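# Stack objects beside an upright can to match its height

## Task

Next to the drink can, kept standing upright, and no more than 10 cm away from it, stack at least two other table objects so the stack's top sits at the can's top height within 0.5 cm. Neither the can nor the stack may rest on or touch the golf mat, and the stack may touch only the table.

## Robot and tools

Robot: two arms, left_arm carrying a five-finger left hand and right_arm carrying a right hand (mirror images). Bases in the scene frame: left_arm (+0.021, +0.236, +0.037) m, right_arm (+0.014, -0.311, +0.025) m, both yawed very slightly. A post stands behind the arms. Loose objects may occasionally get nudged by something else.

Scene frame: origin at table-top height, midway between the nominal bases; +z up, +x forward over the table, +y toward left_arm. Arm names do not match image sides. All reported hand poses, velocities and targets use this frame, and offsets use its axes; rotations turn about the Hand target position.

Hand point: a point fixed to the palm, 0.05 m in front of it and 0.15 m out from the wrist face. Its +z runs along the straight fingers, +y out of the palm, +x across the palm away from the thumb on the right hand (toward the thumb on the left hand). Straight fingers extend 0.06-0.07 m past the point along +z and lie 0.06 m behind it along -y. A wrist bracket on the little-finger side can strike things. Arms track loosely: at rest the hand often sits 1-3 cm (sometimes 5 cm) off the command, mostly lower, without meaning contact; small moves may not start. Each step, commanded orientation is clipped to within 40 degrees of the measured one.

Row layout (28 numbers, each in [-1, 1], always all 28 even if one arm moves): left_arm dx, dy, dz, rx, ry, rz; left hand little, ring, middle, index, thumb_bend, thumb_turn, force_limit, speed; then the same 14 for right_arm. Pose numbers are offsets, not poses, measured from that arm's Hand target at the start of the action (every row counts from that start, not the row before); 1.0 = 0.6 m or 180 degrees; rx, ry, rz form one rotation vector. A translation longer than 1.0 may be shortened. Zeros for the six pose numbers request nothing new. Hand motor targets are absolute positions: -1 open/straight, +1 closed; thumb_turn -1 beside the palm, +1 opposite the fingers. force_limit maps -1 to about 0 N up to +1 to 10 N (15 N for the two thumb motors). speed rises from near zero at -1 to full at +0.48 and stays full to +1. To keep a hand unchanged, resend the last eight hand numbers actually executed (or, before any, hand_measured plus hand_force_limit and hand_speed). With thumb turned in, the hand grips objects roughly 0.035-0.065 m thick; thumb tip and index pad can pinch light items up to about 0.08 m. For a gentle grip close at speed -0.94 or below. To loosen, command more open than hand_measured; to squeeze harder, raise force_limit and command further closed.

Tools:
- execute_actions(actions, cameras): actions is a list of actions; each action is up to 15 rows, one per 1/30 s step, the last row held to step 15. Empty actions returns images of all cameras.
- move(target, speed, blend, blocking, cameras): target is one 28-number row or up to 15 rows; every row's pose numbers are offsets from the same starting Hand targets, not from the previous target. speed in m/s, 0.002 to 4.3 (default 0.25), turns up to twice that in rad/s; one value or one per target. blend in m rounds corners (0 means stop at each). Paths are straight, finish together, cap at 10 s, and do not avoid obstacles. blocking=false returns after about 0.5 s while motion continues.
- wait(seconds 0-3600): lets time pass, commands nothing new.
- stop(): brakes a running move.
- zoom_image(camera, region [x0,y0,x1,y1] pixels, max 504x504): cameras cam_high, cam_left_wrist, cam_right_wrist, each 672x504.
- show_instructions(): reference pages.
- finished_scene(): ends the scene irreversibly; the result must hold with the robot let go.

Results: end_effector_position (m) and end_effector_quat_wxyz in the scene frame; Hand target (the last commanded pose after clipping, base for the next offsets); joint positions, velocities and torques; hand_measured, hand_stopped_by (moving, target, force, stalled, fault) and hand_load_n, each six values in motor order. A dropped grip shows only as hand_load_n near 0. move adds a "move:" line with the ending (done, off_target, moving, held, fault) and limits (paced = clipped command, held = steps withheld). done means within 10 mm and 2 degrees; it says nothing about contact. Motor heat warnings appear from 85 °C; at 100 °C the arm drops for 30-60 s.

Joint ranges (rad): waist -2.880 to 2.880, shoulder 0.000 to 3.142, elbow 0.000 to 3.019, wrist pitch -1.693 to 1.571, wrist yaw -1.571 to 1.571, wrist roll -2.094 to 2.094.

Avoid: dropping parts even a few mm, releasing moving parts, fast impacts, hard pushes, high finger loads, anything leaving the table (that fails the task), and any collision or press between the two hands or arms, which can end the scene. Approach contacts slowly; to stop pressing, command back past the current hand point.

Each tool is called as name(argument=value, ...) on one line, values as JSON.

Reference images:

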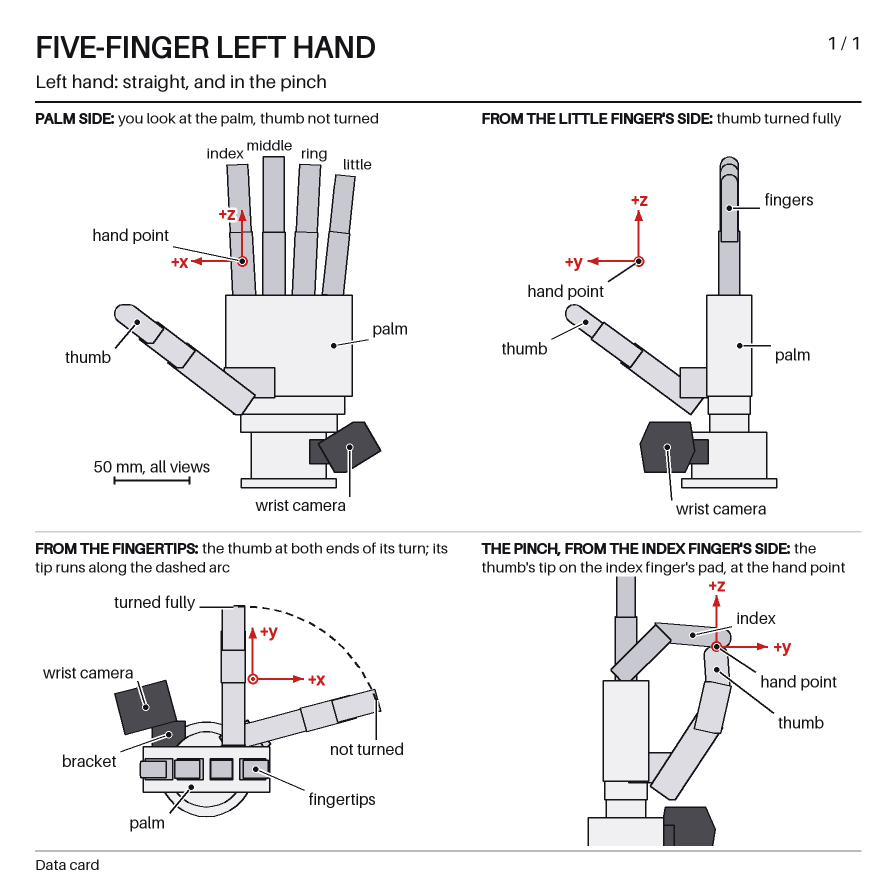

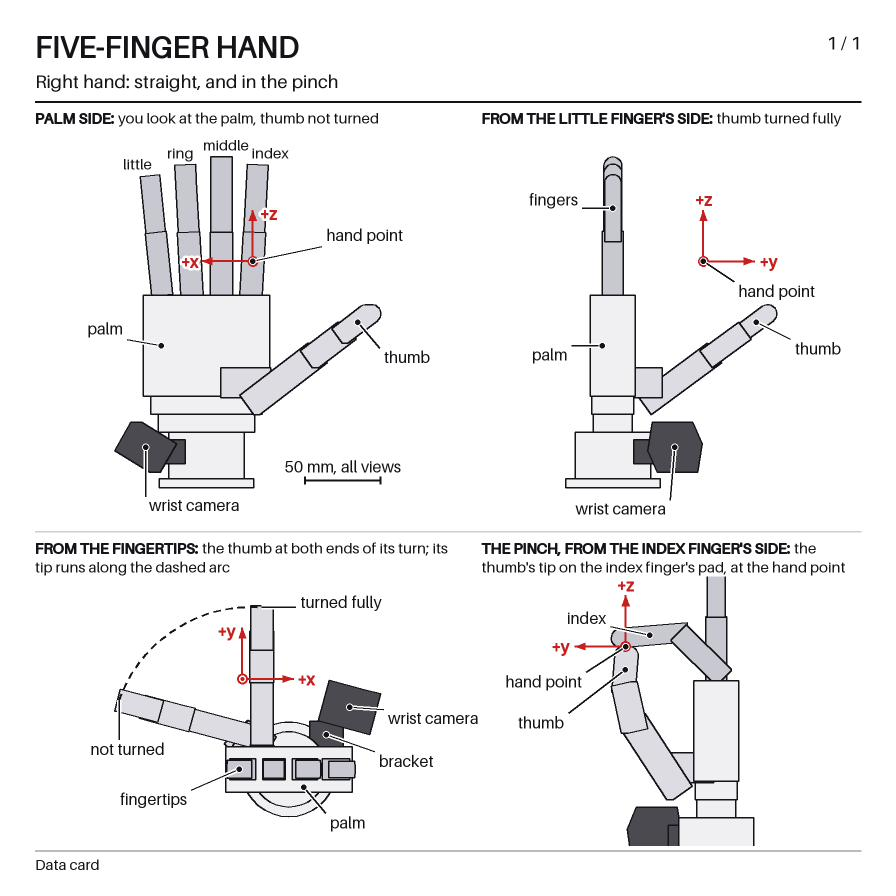

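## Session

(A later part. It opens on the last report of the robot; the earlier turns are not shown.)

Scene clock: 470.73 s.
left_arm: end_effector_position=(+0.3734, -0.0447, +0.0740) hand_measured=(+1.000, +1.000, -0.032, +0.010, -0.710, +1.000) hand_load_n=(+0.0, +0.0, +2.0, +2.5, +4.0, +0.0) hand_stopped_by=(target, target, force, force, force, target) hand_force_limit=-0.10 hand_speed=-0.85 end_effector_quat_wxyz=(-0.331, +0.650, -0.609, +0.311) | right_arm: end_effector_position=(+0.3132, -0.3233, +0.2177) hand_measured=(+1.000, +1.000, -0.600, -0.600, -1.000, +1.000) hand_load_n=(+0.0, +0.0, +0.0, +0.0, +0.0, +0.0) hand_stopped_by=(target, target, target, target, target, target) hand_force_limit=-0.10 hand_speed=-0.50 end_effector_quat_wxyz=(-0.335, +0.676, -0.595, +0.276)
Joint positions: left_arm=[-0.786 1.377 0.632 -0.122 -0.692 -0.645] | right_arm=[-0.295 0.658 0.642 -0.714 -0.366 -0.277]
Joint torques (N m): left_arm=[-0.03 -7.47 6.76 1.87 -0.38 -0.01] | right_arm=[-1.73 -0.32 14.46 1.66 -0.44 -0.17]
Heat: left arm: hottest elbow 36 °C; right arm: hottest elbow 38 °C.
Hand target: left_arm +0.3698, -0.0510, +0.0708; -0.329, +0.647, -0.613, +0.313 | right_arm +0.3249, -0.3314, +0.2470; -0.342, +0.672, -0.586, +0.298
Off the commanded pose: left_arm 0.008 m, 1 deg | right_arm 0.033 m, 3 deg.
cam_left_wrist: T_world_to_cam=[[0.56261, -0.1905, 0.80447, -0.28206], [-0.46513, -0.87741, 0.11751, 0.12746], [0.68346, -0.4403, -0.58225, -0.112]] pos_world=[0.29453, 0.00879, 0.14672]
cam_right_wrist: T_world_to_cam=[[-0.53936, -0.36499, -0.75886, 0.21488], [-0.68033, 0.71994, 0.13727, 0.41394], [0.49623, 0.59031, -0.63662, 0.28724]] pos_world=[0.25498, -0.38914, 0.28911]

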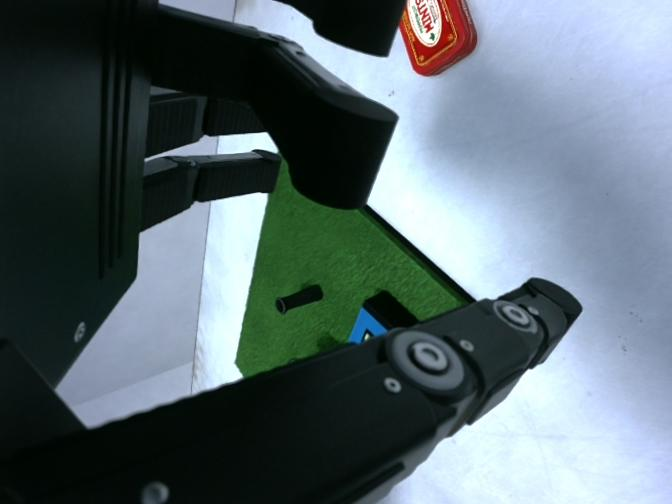

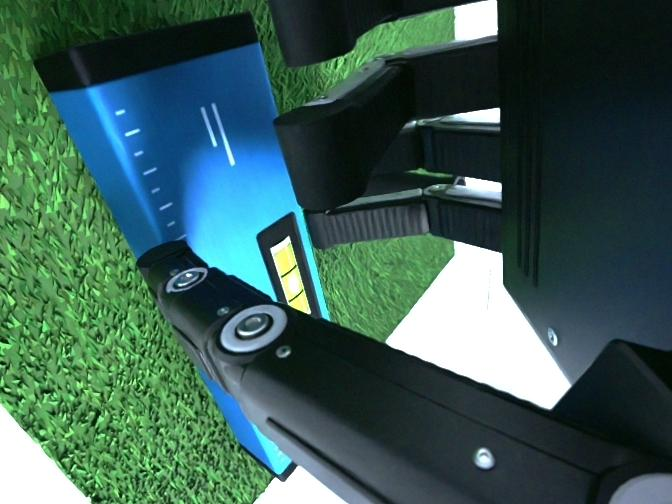

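execute_actions(actions=[[[0,0,0,0,0,0,1,1,0.2,0.2,-0.4,1,0.1,-0.85, 0,0,0,0,0,0,1,1,-0.6,-0.6,-1,1,-0.1,-0.5]],[[0,0,0,0,0,0,1,1,0.2,0.2,-0.4,1,0.1,-0.85, 0,0,0,0,0,0,1,1,-0.6,-0.6,-1,1,-0.1,-0.5]]], cameras=["cam_right_wrist"])

Scene clock: 473.23 s.
left_arm: end_effector_position=(+0.3747, -0.0452, +0.0746) hand_measured=(+1.000, +1.000, +0.118, +0.200, -0.400, +1.000) hand_load_n=(+0.0, +0.0, +0.0, +0.0, +0.0, +0.0) hand_stopped_by=(target, target, force, target, target, target) hand_force_limit=0.10 hand_speed=-0.85 end_effector_quat_wxyz=(-0.332, +0.651, -0.606, +0.314) | right_arm: end_effector_position=(+0.3132, -0.3233, +0.2177) hand_measured=(+1.000, +1.000, -0.600, -0.600, -1.000, +1.000) hand_load_n=(+0.0, +0.5, +0.0, +0.0, +0.0, +0.0) hand_stopped_by=(target, target, target, target, target, target) hand_force_limit=-0.10 hand_speed=-0.50 end_effector_quat_wxyz=(-0.335, +0.676, -0.595, +0.276)
Joint positions: left_arm=[-0.786 1.378 0.631 -0.112 -0.696 -0.648] | right_arm=[-0.295 0.658 0.642 -0.714 -0.366 -0.277]
Joint torques (N m): left_arm=[-0.03 -7.53 6.87 1.47 -0.22 0.02] | right_arm=[-1.73 -0.32 14.46 1.65 -0.44 -0.17]
Heat: left arm: hottest elbow 35 °C; right arm: hottest elbow 39 °C.
Hand target: left_arm +0.3698, -0.0510, +0.0709; -0.329, +0.647, -0.613, +0.313 | right_arm +0.3249, -0.3314, +0.2470; -0.342, +0.672, -0.586, +0.298
Off the commanded pose: left_arm 0.009 m, 1 deg | right_arm 0.033 m, 3 deg.
cam_right_wrist: T_world_to_cam=[[-0.53936, -0.36499, -0.75886, 0.21488], [-0.68033, 0.71994, 0.13727, 0.41394], [0.49623, 0.59031, -0.63662, 0.28724]] pos_world=[0.25498, -0.38914, 0.28911]

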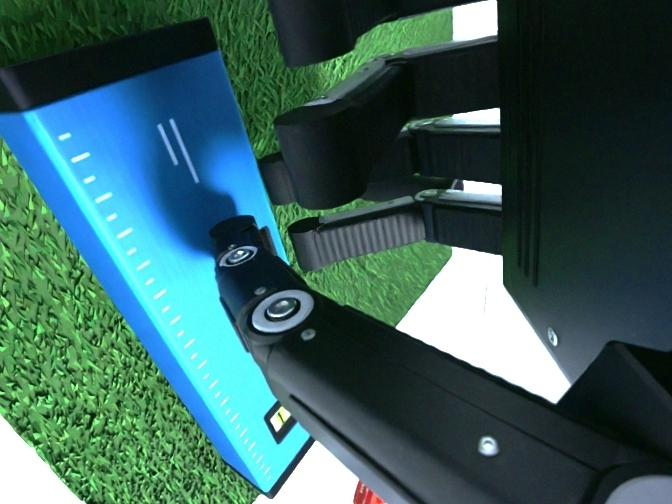

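move(target=[[0,0,0.005,0,0,0,1,1,-0.6,-0.6,-1,1,-0.1,-0.5, 0,0,0,0,0,0,1,1,-0.6,-0.6,-1,1,-0.1,-0.5],[-0.03,0,0.06,0,0,0,1,1,-0.6,-0.6,-1,1,-0.1,-0.3, 0,0,0,0,0,0,1,1,-0.6,-0.6,-1,1,-0.1,-0.5]], speed=0.1, cameras=["all"])

zoom_image(camera="cam_right_wrist", region=[0, 30, 350, 380])

Scene clock: 476.50 s.
left_arm: end_effector_position=(+0.3491, -0.0376, +0.0934) hand_measured=(+1.000, +1.000, -0.600, -0.600, -1.000, +1.000) hand_load_n=(+0.0, +0.0, +0.0, +0.0, +0.0, +0.0) hand_stopped_by=(target, target, target, target, target, target) hand_force_limit=-0.10 hand_speed=-0.30 end_effector_quat_wxyz=(-0.333, +0.647, -0.617, +0.298) | right_arm: end_effector_position=(+0.3132, -0.3233, +0.2177) hand_measured=(+1.000, +1.000, -0.600, -0.600, -1.000, +1.000) hand_load_n=(+0.0, +0.0, +0.0, +0.0, +0.0, +0.0) hand_stopped_by=(target, target, target, target, target, target) hand_force_limit=-0.10 hand_speed=-0.50 end_effector_quat_wxyz=(-0.335, +0.676, -0.595, +0.276)
Joint positions: left_arm=[-0.826 1.283 0.631 -0.268 -0.715 -0.681] | right_arm=[-0.295 0.658 0.642 -0.714 -0.366 -0.277]
Joint torques (N m): left_arm=[-0.09 -8.06 9.17 1.14 -0.53 -0.06] | right_arm=[-1.79 -0.32 14.48 1.65 -0.44 -0.17]
Heat: left arm: hottest elbow 35 °C; right arm: hottest elbow 40 °C.
Hand target: left_arm +0.3520, -0.0510, +0.1069; -0.329, +0.647, -0.613, +0.313 | right_arm +0.3249, -0.3314, +0.2470; -0.342, +0.672, -0.586, +0.298
Off the commanded pose: left_arm 0.019 m, 2 deg | right_arm 0.033 m, 3 deg.
move: off_target (left_arm); target 2's new numbers were sent with left_arm's hand 0.019 m and 2 deg from that target
cam_left_wrist: T_world_to_cam=[[0.57708, -0.21253, 0.78855, -0.28702], [-0.46741, -0.87772, 0.1055, 0.12193], [0.66971, -0.42946, -0.60585, -0.07368]] pos_world=[0.27196, 0.01438, 0.16883]
cam_right_wrist: T_world_to_cam=[[-0.53936, -0.36499, -0.75886, 0.21488], [-0.68033, 0.71994, 0.13727, 0.41394], [0.49623, 0.59031, -0.63662, 0.28724]] pos_world=[0.25498, -0.38914, 0.28911]

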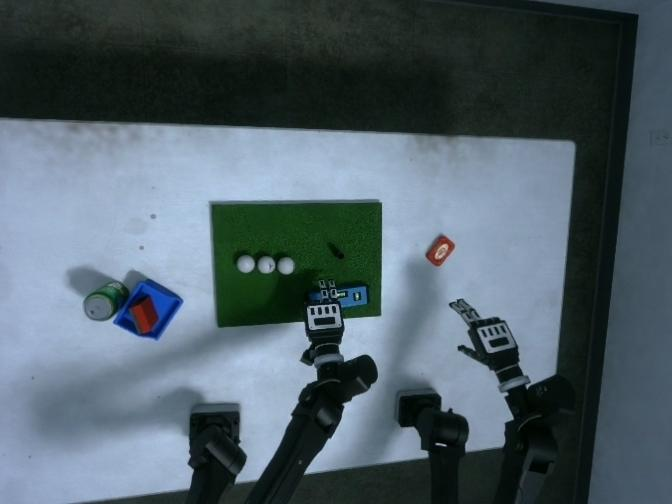

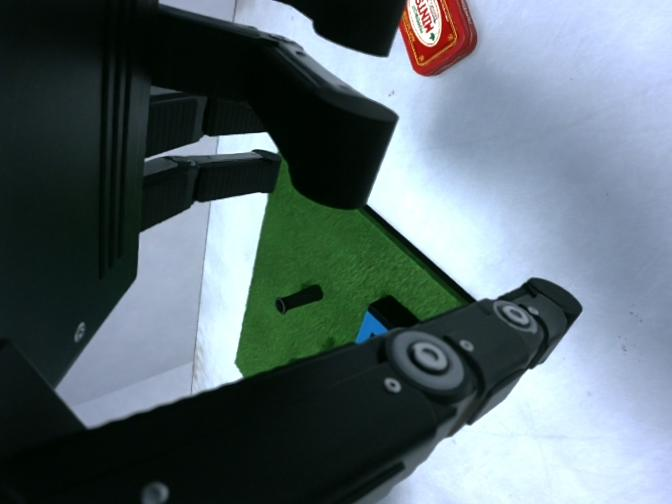

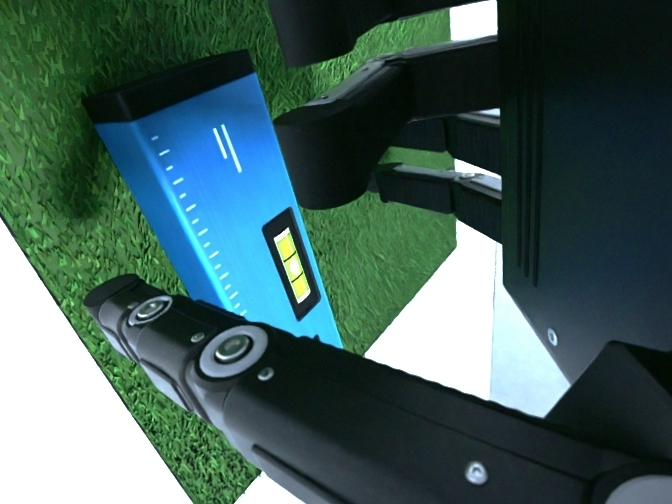

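Scaled by 1.440.

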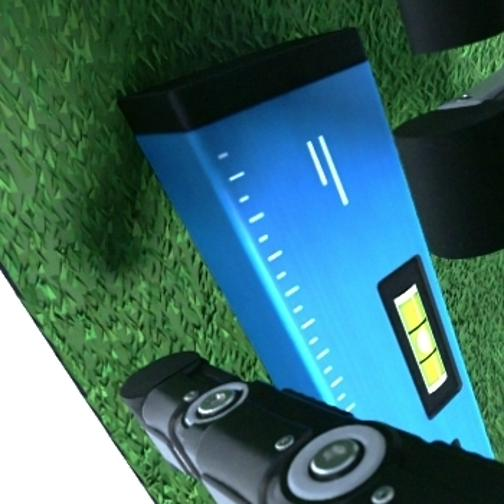

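move(target=[-0.0025,0.0033,-0.08,0,0,0.011,1,1,-0.6,-0.6,-1,1,-0.1,-0.3, 0,0,0,0,0,0,1,1,-0.6,-0.6,-1,1,-0.1,-0.5], speed=0.08, cameras=["cam_left_wrist","cam_right_wrist"])

Scene clock: 479.30 s.
left_arm: end_effector_position=(+0.3519, -0.0401, +0.0582) hand_measured=(+1.000, +1.000, -0.600, -0.600, -1.000, +1.000) hand_load_n=(+0.0, +0.0, +0.0, +0.0, +0.0, +0.0) hand_stopped_by=(target, target, target, target, target, target) hand_force_limit=-0.10 hand_speed=-0.30 end_effector_quat_wxyz=(-0.337, +0.659, -0.603, +0.298) | right_arm: end_effector_position=(+0.3132, -0.3233, +0.2177) hand_measured=(+1.000, +1.000, -0.600, -0.600, -1.000, +1.000) hand_load_n=(+0.0, +0.0, +0.0, +0.0, +0.0, +0.0) hand_stopped_by=(target, target, target, target, target, target) hand_force_limit=-0.10 hand_speed=-0.50 end_effector_quat_wxyz=(-0.335, +0.676, -0.595, +0.276)
Joint positions: left_arm=[-0.835 1.384 0.6 -0.156 -0.742 -0.728] | right_arm=[-0.295 0.658 0.642 -0.714 -0.366 -0.277]
Joint torques (N m): left_arm=[-0.21 -7.53 6.57 2.09 -0.56 -0.06] | right_arm=[-1.73 -0.32 14.49 1.63 -0.44 -0.17]
Heat: left arm: hottest elbow 35 °C; right arm: hottest elbow 40 °C.
Hand target: left_arm +0.3504, -0.0490, +0.0589; -0.334, +0.657, -0.602, +0.307 | right_arm +0.3249, -0.3314, +0.2470; -0.342, +0.672, -0.586, +0.298
Off the commanded pose: left_arm 0.009 m, 1 deg | right_arm 0.033 m, 3 deg.
move: done
cam_left_wrist: T_world_to_cam=[[0.5778, -0.18501, 0.79493, -0.26088], [-0.43658, -0.89298, 0.1095, 0.11306], [0.6896, -0.41032, -0.59674, -0.10477]] pos_world=[0.27235, 0.00971, 0.13249]
cam_right_wrist: T_world_to_cam=[[-0.53936, -0.36499, -0.75886, 0.21488], [-0.68033, 0.71994, 0.13727, 0.41394], [0.49623, 0.59031, -0.63662, 0.28724]] pos_world=[0.25498, -0.38914, 0.28911]

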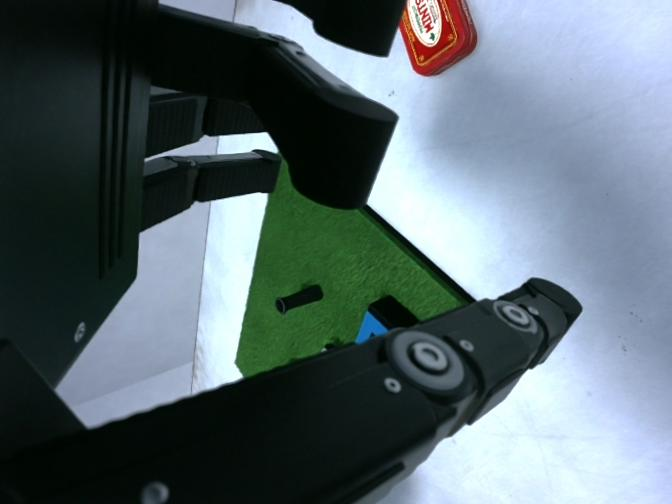

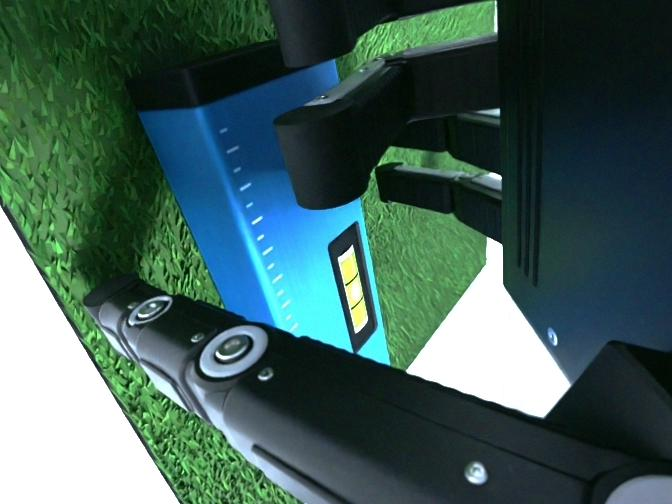

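execute_actions(actions=[[[0,0,0,0,0,0,1,1,0.1,0.1,-0.5,1,-0.1,-0.85, 0,0,0,0,0,0,1,1,-0.6,-0.6,-1,1,-0.1,-0.5]],[[0,0,0,0,0,0,1,1,0.1,0.1,-0.5,1,-0.1,-0.85, 0,0,0,0,0,0,1,1,-0.6,-0.6,-1,1,-0.1,-0.5]],[[0,0,0,0,0,0,1,1,0.1,0.1,-0.5,1,-0.1,-0.85, 0,0,0,0,0,0,1,1,-0.6,-0.6,-1,1,-0.1,-0.5]]], cameras=["cam_right_wrist"])

Scene clock: 481.67 s.
left_arm: end_effector_position=(+0.3520, -0.0401, +0.0583) hand_measured=(+1.000, +1.000, -0.046, -0.018, -0.718, +1.000) hand_load_n=(+0.0, +0.5, +3.0, +6.0, +9.0, -2.5) hand_stopped_by=(target, target, force, force, force, target) hand_force_limit=-0.10 hand_speed=-0.85 end_effector_quat_wxyz=(-0.338, +0.659, -0.603, +0.298) | right_arm: end_effector_position=(+0.3132, -0.3233, +0.2177) hand_measured=(+1.000, +1.000, -0.600, -0.600, -1.000, +1.000) hand_load_n=(+0.0, +0.0, +0.0, +0.0, +0.0, -0.5) hand_stopped_by=(target, target, target, target, target, target) hand_force_limit=-0.10 hand_speed=-0.50 end_effector_quat_wxyz=(-0.335, +0.676, -0.595, +0.276)
Joint positions: left_arm=[-0.835 1.384 0.6 -0.156 -0.743 -0.729] | right_arm=[-0.295 0.658 0.642 -0.714 -0.366 -0.277]
Joint torques (N m): left_arm=[-0.15 -7.47 6.56 2.13 -0.51 -0.05] | right_arm=[-1.73 -0.32 14.48 1.65 -0.44 -0.17]
Heat: left arm: hottest elbow 35 °C; right arm: hottest elbow 41 °C.
Hand target: left_arm +0.3504, -0.0490, +0.0589; -0.334, +0.657, -0.602, +0.307 | right_arm +0.3249, -0.3314, +0.2470; -0.342, +0.672, -0.586, +0.298
Off the commanded pose: left_arm 0.009 m, 1 deg | right_arm 0.033 m, 3 deg.
cam_right_wrist: T_world_to_cam=[[-0.53936, -0.36499, -0.75886, 0.21488], [-0.68033, 0.71994, 0.13727, 0.41394], [0.49623, 0.59031, -0.63662, 0.28724]] pos_world=[0.25498, -0.38914, 0.28911]

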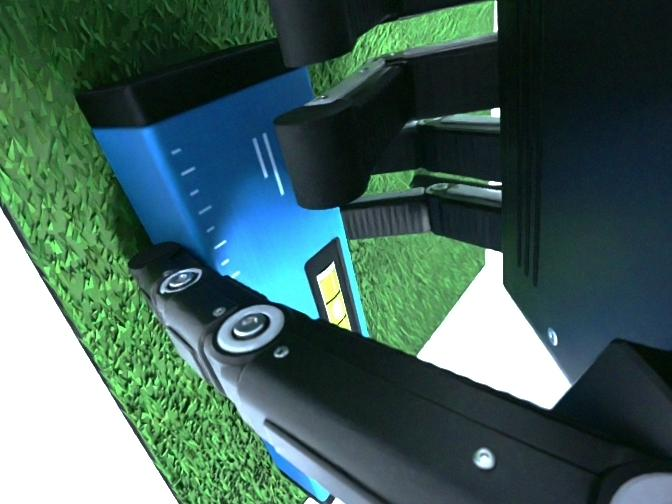

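move(target=[[0,0,0.2,0,0,0.0,1,1,0.1,0.1,-0.5,1,-0.1,-0.85, 0,0,0,0,0,0,1,1,-0.6,-0.6,-1,1,-0.1,-0.5],[-0.04,0.35,0.2935,0,0,0.2,1,1,0.1,0.1,-0.5,1,-0.1,-0.85, 0,0,0,0,0,0,1,1,-0.6,-0.6,-1,1,-0.1,-0.5],[-0.077,0.785,0.2935,0,0,0.444,1,1,0.1,0.1,-0.5,1,-0.1,-0.85, 0,0,0,0,0,0,1,1,-0.6,-0.6,-1,1,-0.1,-0.5]], speed=0.18, blend=0.03, cameras=["all"])

zoom_image(camera="cam_high", region=[60, 240, 220, 380])

Scene clock: 488.73 s.
left_arm: end_effector_position=(+0.2866, +0.4130, +0.2093) hand_measured=(+1.000, +1.000, -0.046, -0.018, -0.718, +1.000) hand_load_n=(+0.0, +0.0, +3.5, +3.5, +7.5, +0.0) hand_stopped_by=(target, target, force, force, force, target) hand_force_limit=-0.10 hand_speed=-0.85 end_effector_quat_wxyz=(-0.445, +0.894, -0.056, -0.003) | right_arm: end_effector_position=(+0.3132, -0.3233, +0.2177) hand_measured=(+1.000, +1.000, -0.600, -0.600, -1.000, +1.000) hand_load_n=(+0.0, +0.0, +0.0, +0.0, +0.0, +0.0) hand_stopped_by=(target, target, target, target, target, target) hand_force_limit=-0.10 hand_speed=-0.50 end_effector_quat_wxyz=(-0.335, +0.676, -0.595, +0.276)
Joint positions: left_arm=[0.319 0.887 0.732 -1.027 -0.859 -1.005] | right_arm=[-0.295 0.658 0.642 -0.714 -0.366 -0.277]
Joint torques (N m): left_arm=[2.32 -2.32 12.72 1.77 -0.47 0.09] | right_arm=[-1.79 -0.32 14.48 1.63 -0.45 -0.17]
Heat: left arm: hottest elbow 34 °C; right arm: hottest elbow 42 °C.
Hand target: left_arm +0.3042, +0.4220, +0.2351; -0.454, +0.890, -0.039, +0.021 | right_arm +0.3249, -0.3314, +0.2470; -0.342, +0.672, -0.586, +0.298
Off the commanded pose: left_arm 0.032 m, 4 deg | right_arm 0.033 m, 3 deg.
move: off_target (left_arm)
cam_left_wrist: T_world_to_cam=[[0.32467, 0.53859, 0.7775, -0.4822], [0.79722, -0.59817, 0.08145, 0.00311], [0.50895, 0.5934, -0.62358, -0.14068]] pos_world=[0.22568, 0.34505, 0.28694]
cam_right_wrist: T_world_to_cam=[[-0.53936, -0.36499, -0.75886, 0.21488], [-0.68033, 0.71994, 0.13727, 0.41394], [0.49623, 0.59031, -0.63662, 0.28724]] pos_world=[0.25498, -0.38914, 0.28911]

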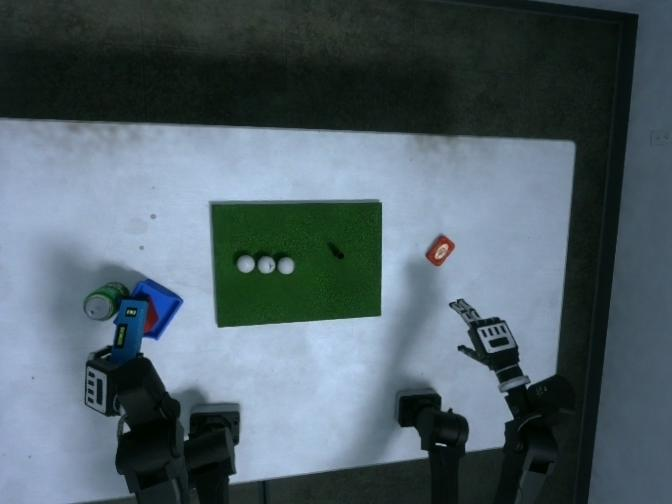

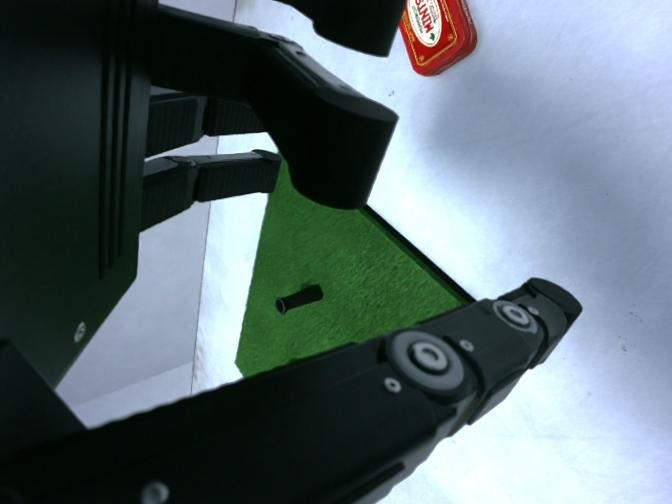

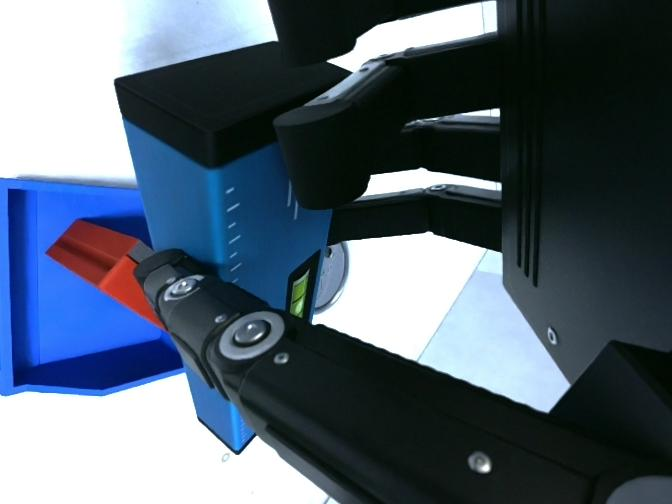

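Scaled by 3.150.

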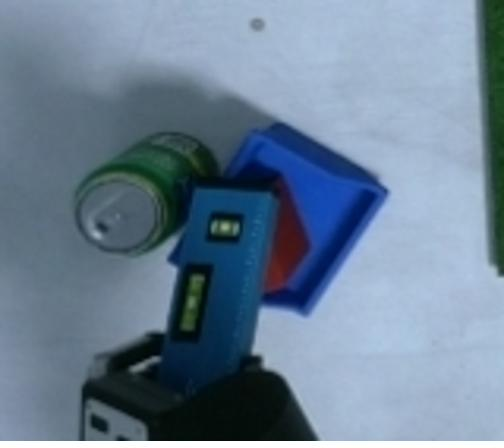

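execute_actions(actions=[], cameras=["all"])

zoom_image(camera="cam_high", region=[60, 220, 240, 380])

Scene clock: 490.60 s.
left_arm: end_effector_position=(+0.2866, +0.4130, +0.2093) hand_measured=(+1.000, +1.000, -0.046, -0.018, -0.718, +1.000) hand_load_n=(+0.0, +0.0, +3.5, +3.5, +7.0, +0.0) hand_stopped_by=(target, target, force, force, force, target) hand_force_limit=-0.10 hand_speed=-0.85 end_effector_quat_wxyz=(-0.445, +0.894, -0.056, -0.004) | right_arm: end_effector_position=(+0.3132, -0.3233, +0.2177) hand_measured=(+1.000, +1.000, -0.600, -0.600, -1.000, +1.000) hand_load_n=(+0.0, +0.0, +0.0, +0.0, +0.0, +0.0) hand_stopped_by=(target, target, target, target, target, target) hand_force_limit=-0.10 hand_speed=-0.50 end_effector_quat_wxyz=(-0.335, +0.676, -0.595, +0.276)
Joint positions: left_arm=[0.319 0.887 0.732 -1.027 -0.859 -1.005] | right_arm=[-0.295 0.658 0.642 -0.714 -0.366 -0.277]
Joint velocities: within noise
Joint torques (N m): left_arm=[2.32 -2.26 12.72 1.77 -0.49 0.1] | right_arm=[-1.79 -0.32 14.46 1.65 -0.45 -0.17]
Motor temperatures (°C): left_arm=[22 24 35 24 22 26] | right_arm=[25 25 42 23 22 23]
Heat: left arm: hottest elbow 35 °C; right arm: hottest elbow 42 °C.
Hand target: left_arm +0.3042, +0.4220, +0.2351; -0.454, +0.890, -0.039, +0.021 | right_arm +0.3249, -0.3314, +0.2470; -0.342, +0.672, -0.586, +0.298
Off the commanded pose: left_arm 0.032 m, 4 deg | right_arm 0.033 m, 3 deg.
camera_calibration:
cam_left_wrist: T_world_to_cam=[[0.325, 0.53847, 0.77745, -0.48222], [0.79709, -0.59837, 0.08123, 0.00328], [0.50894, 0.5933, -0.62368, -0.14062]] pos_world=[0.22568, 0.34505, 0.28694]
cam_right_wrist: T_world_to_cam=[[-0.53936, -0.36499, -0.75886, 0.21488], [-0.68033, 0.71994, 0.13727, 0.41394], [0.49623, 0.59031, -0.63662, 0.28724]] pos_world=[0.25498, -0.38914, 0.28911]

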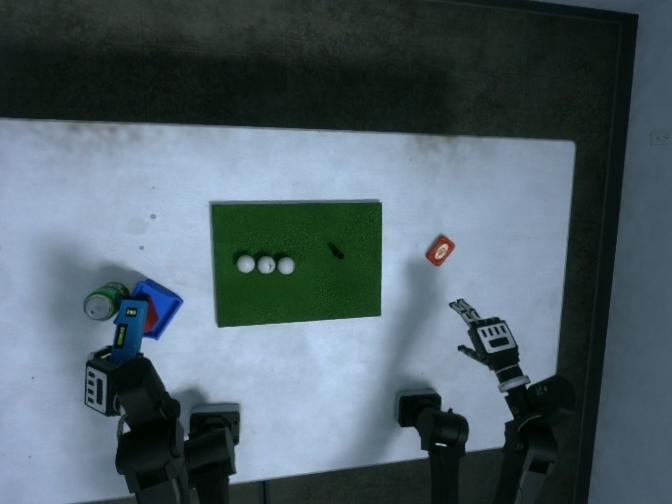

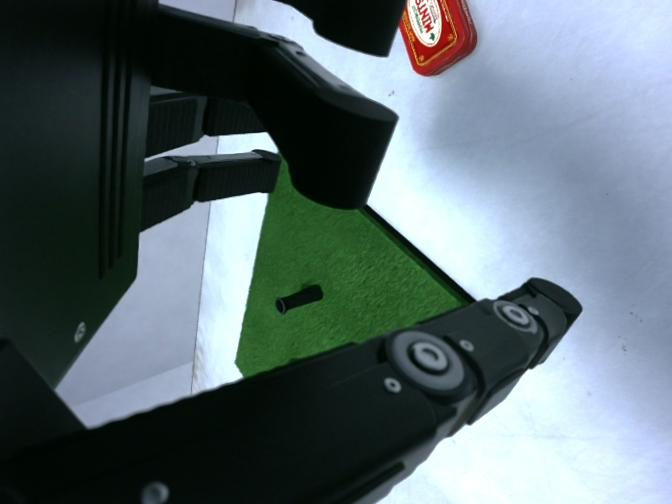

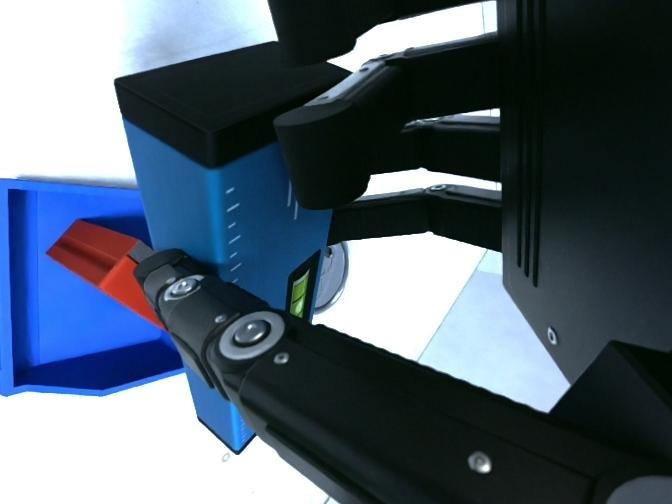

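Scaled by 2.800.

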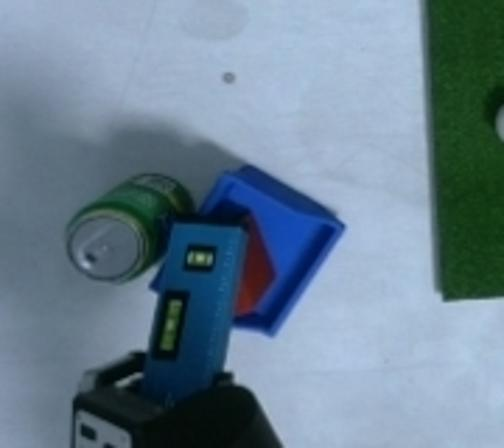

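move(target=[-0.0137, -0.0017, -0.1083, 0, 0, 0, 1, 1, 0.1, 0.1, -0.5, 1, -0.1, -0.85, 0, 0, 0, 0, 0, 0, 1, 1, -0.6, -0.6, -1, 1, -0.1, -0.5], speed=0.05, cameras=["all"])

zoom_image(camera="cam_high", region=[60, 220, 240, 380])

Scene clock: 495.03 s.
left_arm: end_effector_position=(+0.2948, +0.4158, +0.1708) hand_measured=(+1.000, +1.000, -0.046, -0.018, -0.718, +1.000) hand_load_n=(+0.0, +0.0, +3.5, +3.0, +7.0, +0.0) hand_stopped_by=(target, target, force, force, force, target) hand_force_limit=-0.10 hand_speed=-0.85 end_effector_quat_wxyz=(-0.453, +0.890, -0.044, +0.022) | right_arm: end_effector_position=(+0.3132, -0.3233, +0.2177) hand_measured=(+1.000, +1.000, -0.600, -0.600, -1.000, +1.000) hand_load_n=(+0.0, +0.0, +0.0, +0.5, +0.0, +0.0) hand_stopped_by=(target, target, target, target, target, target) hand_force_limit=-0.10 hand_speed=-0.50 end_effector_quat_wxyz=(-0.335, +0.676, -0.595, +0.276)
Joint positions: left_arm=[0.323 0.901 0.619 -0.836 -0.857 -0.998] | right_arm=[-0.295 0.658 0.642 -0.714 -0.366 -0.277]
Joint torques (N m): left_arm=[2.61 -1.79 8.4 1.84 -0.43 0.11] | right_arm=[-1.79 -0.32 14.48 1.63 -0.44 -0.17]
Heat: left arm: hottest elbow 35 °C; right arm: hottest elbow 43 °C.
Hand target: left_arm +0.2960, +0.4210, +0.1701; -0.454, +0.890, -0.039, +0.021 | right_arm +0.3249, -0.3314, +0.2470; -0.342, +0.672, -0.586, +0.298
Off the commanded pose: left_arm 0.005 m, 1 deg | right_arm 0.033 m, 3 deg.
move: done
cam_left_wrist: T_world_to_cam=[[0.27994, 0.52627, 0.80291, -0.4425], [0.79038, -0.60107, 0.11841, -0.00165], [0.54492, 0.60146, -0.58422, -0.1913]] pos_world=[0.22942, 0.34694, 0.24372]
cam_right_wrist: T_world_to_cam=[[-0.53936, -0.36499, -0.75886, 0.21488], [-0.68033, 0.71994, 0.13727, 0.41394], [0.49623, 0.59031, -0.63662, 0.28724]] pos_world=[0.25498, -0.38914, 0.28911]

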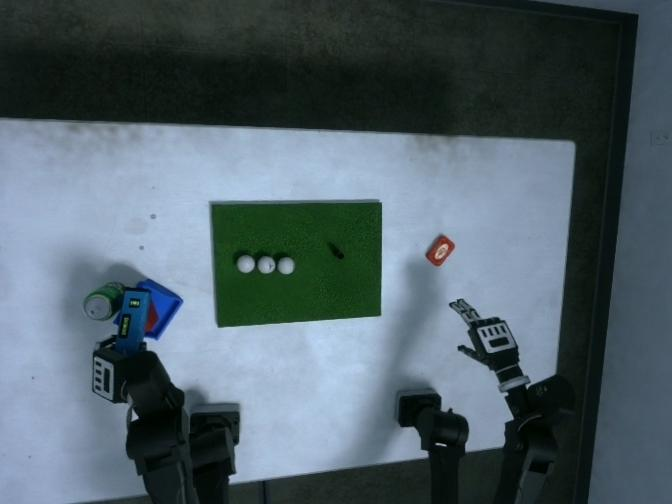

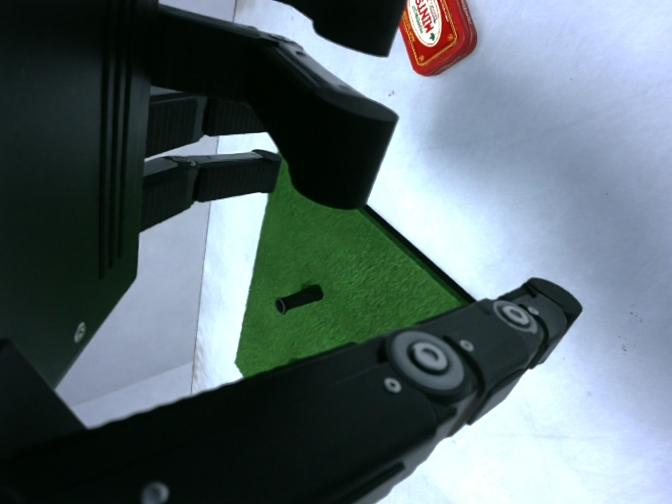

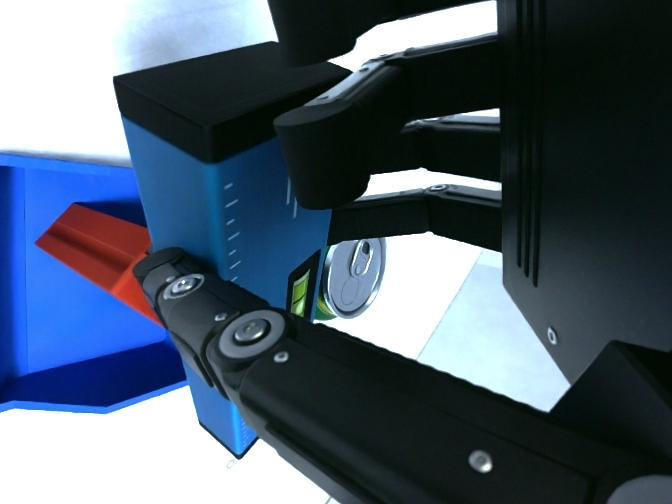

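Scaled by 2.800.

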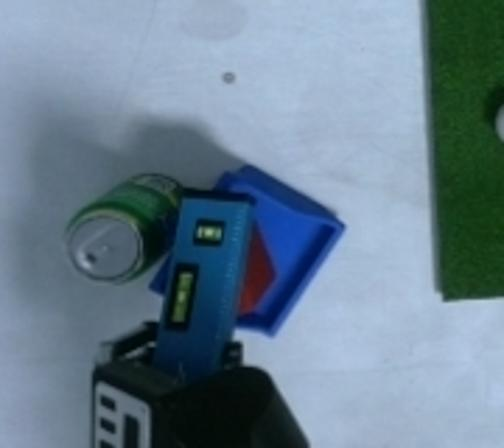

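zoom_image(camera="cam_right_wrist", region=[0, 130, 400, 480])

zoom_image(camera="cam_high", region=[90, 270, 200, 360])

Scaled by 1.260.

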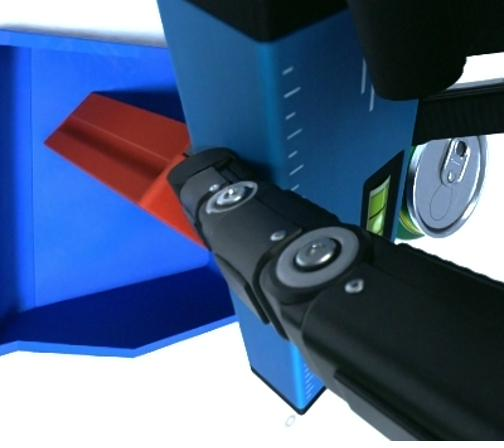

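Scaled by 4.582.

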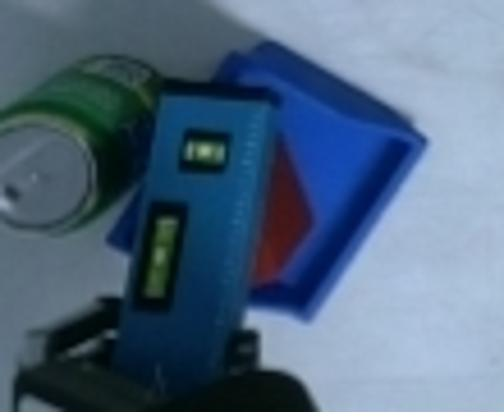

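zoom_image(camera="cam_right_wrist", region=[90, 20, 390, 245])

zoom_image(camera="cam_right_wrist", region=[150, 330, 300, 480])

zoom_image(camera="cam_high", region=[100, 280, 170, 360])

Scaled by 1.680.

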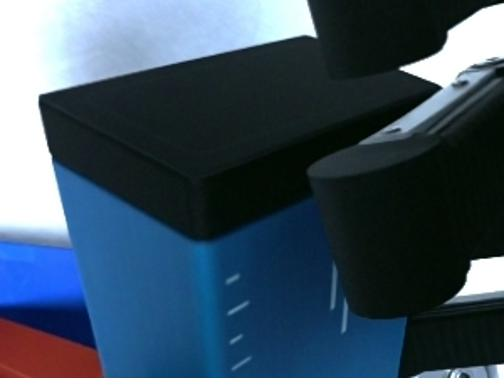

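Scaled by 3.360.

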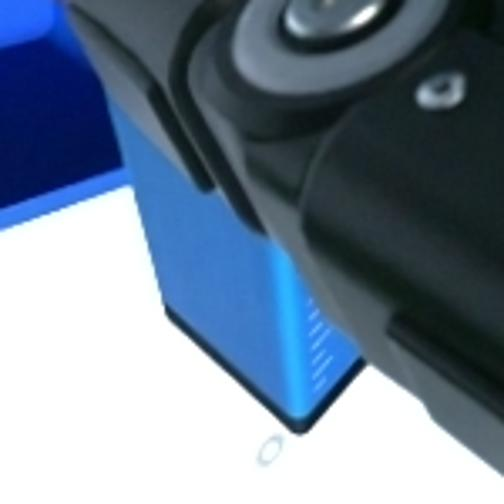

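Scaled by 6.300.

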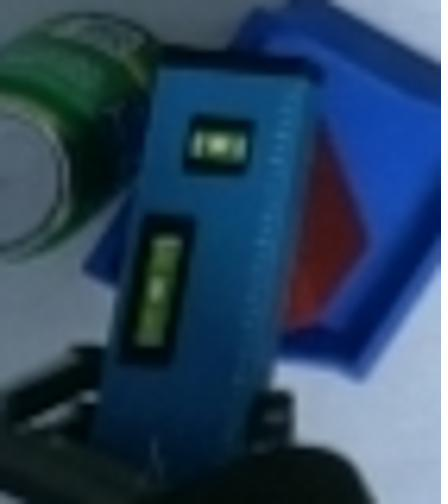

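move(target=[0, 0, 0.035, -0.0137, -0.135, 0, 1, 1, 0.1, 0.1, -0.5, 1, -0.1, -0.85, 0, 0, 0, 0, 0, 0, 1, 1, -0.6, -0.6, -1, 1, -0.1, -0.5], speed=0.08, cameras=["all"])

zoom_image(camera="cam_high", region=[100, 270, 190, 360])

Scene clock: 507.47 s.
left_arm: end_effector_position=(+0.2919, +0.4141, +0.1789) hand_measured=(+1.000, +1.000, -0.046, -0.018, -0.718, +1.000) hand_load_n=(+0.0, +0.0, +3.0, +3.5, +7.0, +0.0) hand_stopped_by=(target, target, force, force, force, target) hand_force_limit=-0.10 hand_speed=-0.85 end_effector_quat_wxyz=(-0.427, +0.883, +0.039, +0.191) | right_arm: end_effector_position=(+0.3132, -0.3233, +0.2177) hand_measured=(+1.000, +1.000, -0.600, -0.600, -1.000, +1.000) hand_load_n=(+0.0, +0.0, +0.0, +0.0, +0.0, +0.0) hand_stopped_by=(target, target, target, target, target, target) hand_force_limit=-0.10 hand_speed=-0.50 end_effector_quat_wxyz=(-0.335, +0.676, -0.595, +0.276)
Joint positions: left_arm=[0.453 0.627 0.438 -0.585 -0.634 -0.989] | right_arm=[-0.295 0.658 0.642 -0.714 -0.366 -0.277]
Joint torques (N m): left_arm=[2.67 -0.79 9.52 2.71 -0.17 -0.1] | right_arm=[-1.79 -0.32 14.46 1.66 -0.44 -0.17]
Heat: left arm: hottest elbow 35 °C; right arm: hottest elbow 44 °C.
Hand target: left_arm +0.2960, +0.4210, +0.1912; -0.433, +0.875, +0.058, +0.209 | right_arm +0.3249, -0.3314, +0.2470; -0.342, +0.672, -0.586, +0.298
Off the commanded pose: left_arm 0.015 m, 3 deg | right_arm 0.033 m, 3 deg.
move: off_target (left_arm)
cam_left_wrist: T_world_to_cam=[[-0.02349, 0.57328, 0.81903, -0.38093], [0.68083, -0.59074, 0.43302, -0.02997], [0.73207, 0.56778, -0.37643, -0.26175]] pos_world=[0.20308, 0.34929, 0.22644]
cam_right_wrist: T_world_to_cam=[[-0.53936, -0.36499, -0.75886, 0.21488], [-0.68033, 0.71994, 0.13727, 0.41394], [0.49623, 0.59031, -0.63662, 0.28724]] pos_world=[0.25498, -0.38914, 0.28911]

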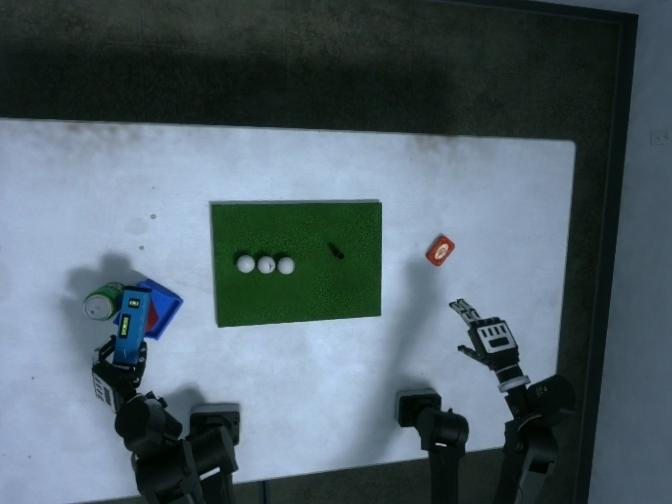

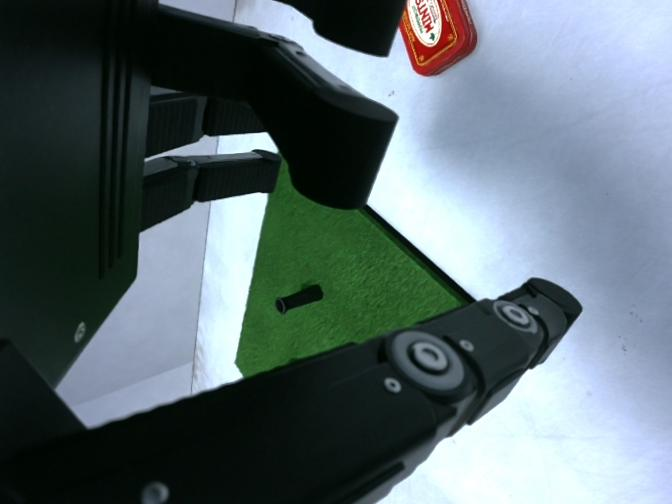

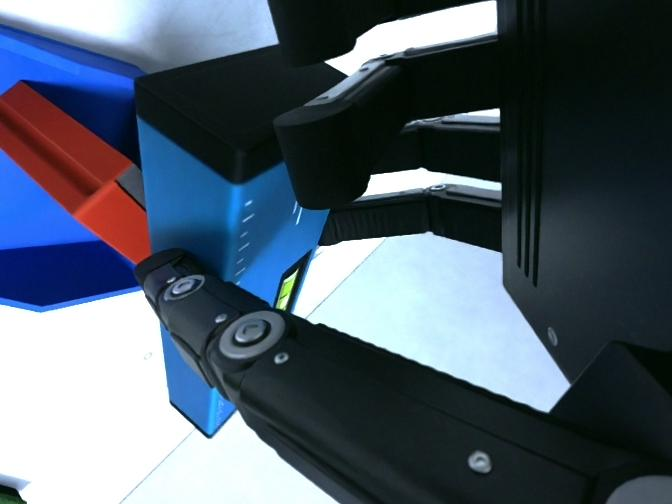

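Scaled by 5.600.

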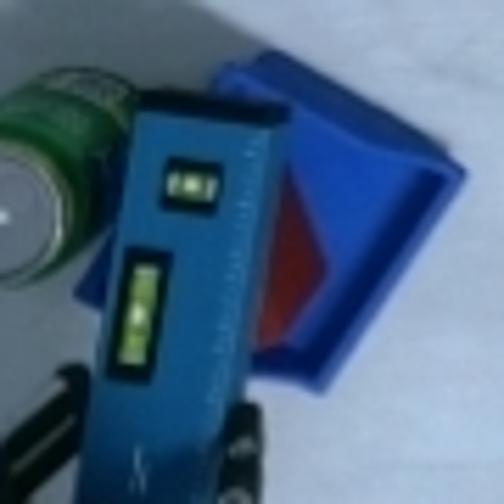

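zoom_image(camera="cam_right_wrist", region=[100, 20, 400, 245])

zoom_image(camera="cam_right_wrist", region=[120, 330, 270, 480])

zoom_image(camera="cam_right_wrist", region=[0, 60, 200, 320])

Scaled by 1.680.

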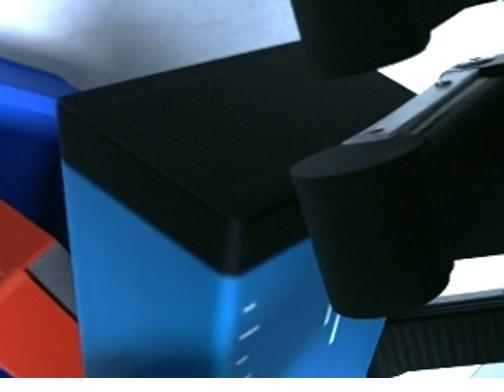

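Scaled by 3.360.

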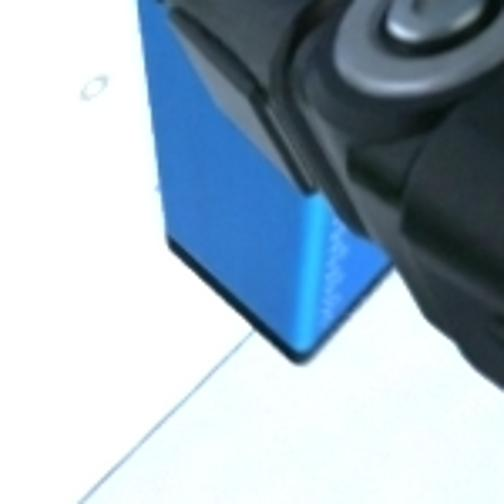

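Scaled by 1.938.

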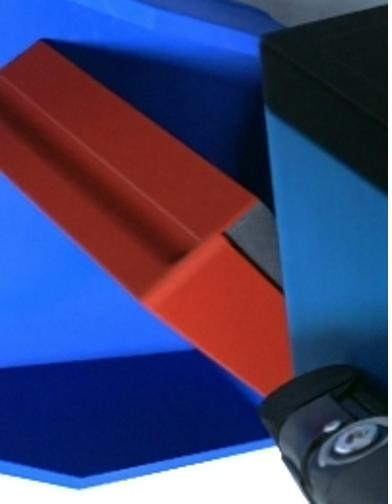

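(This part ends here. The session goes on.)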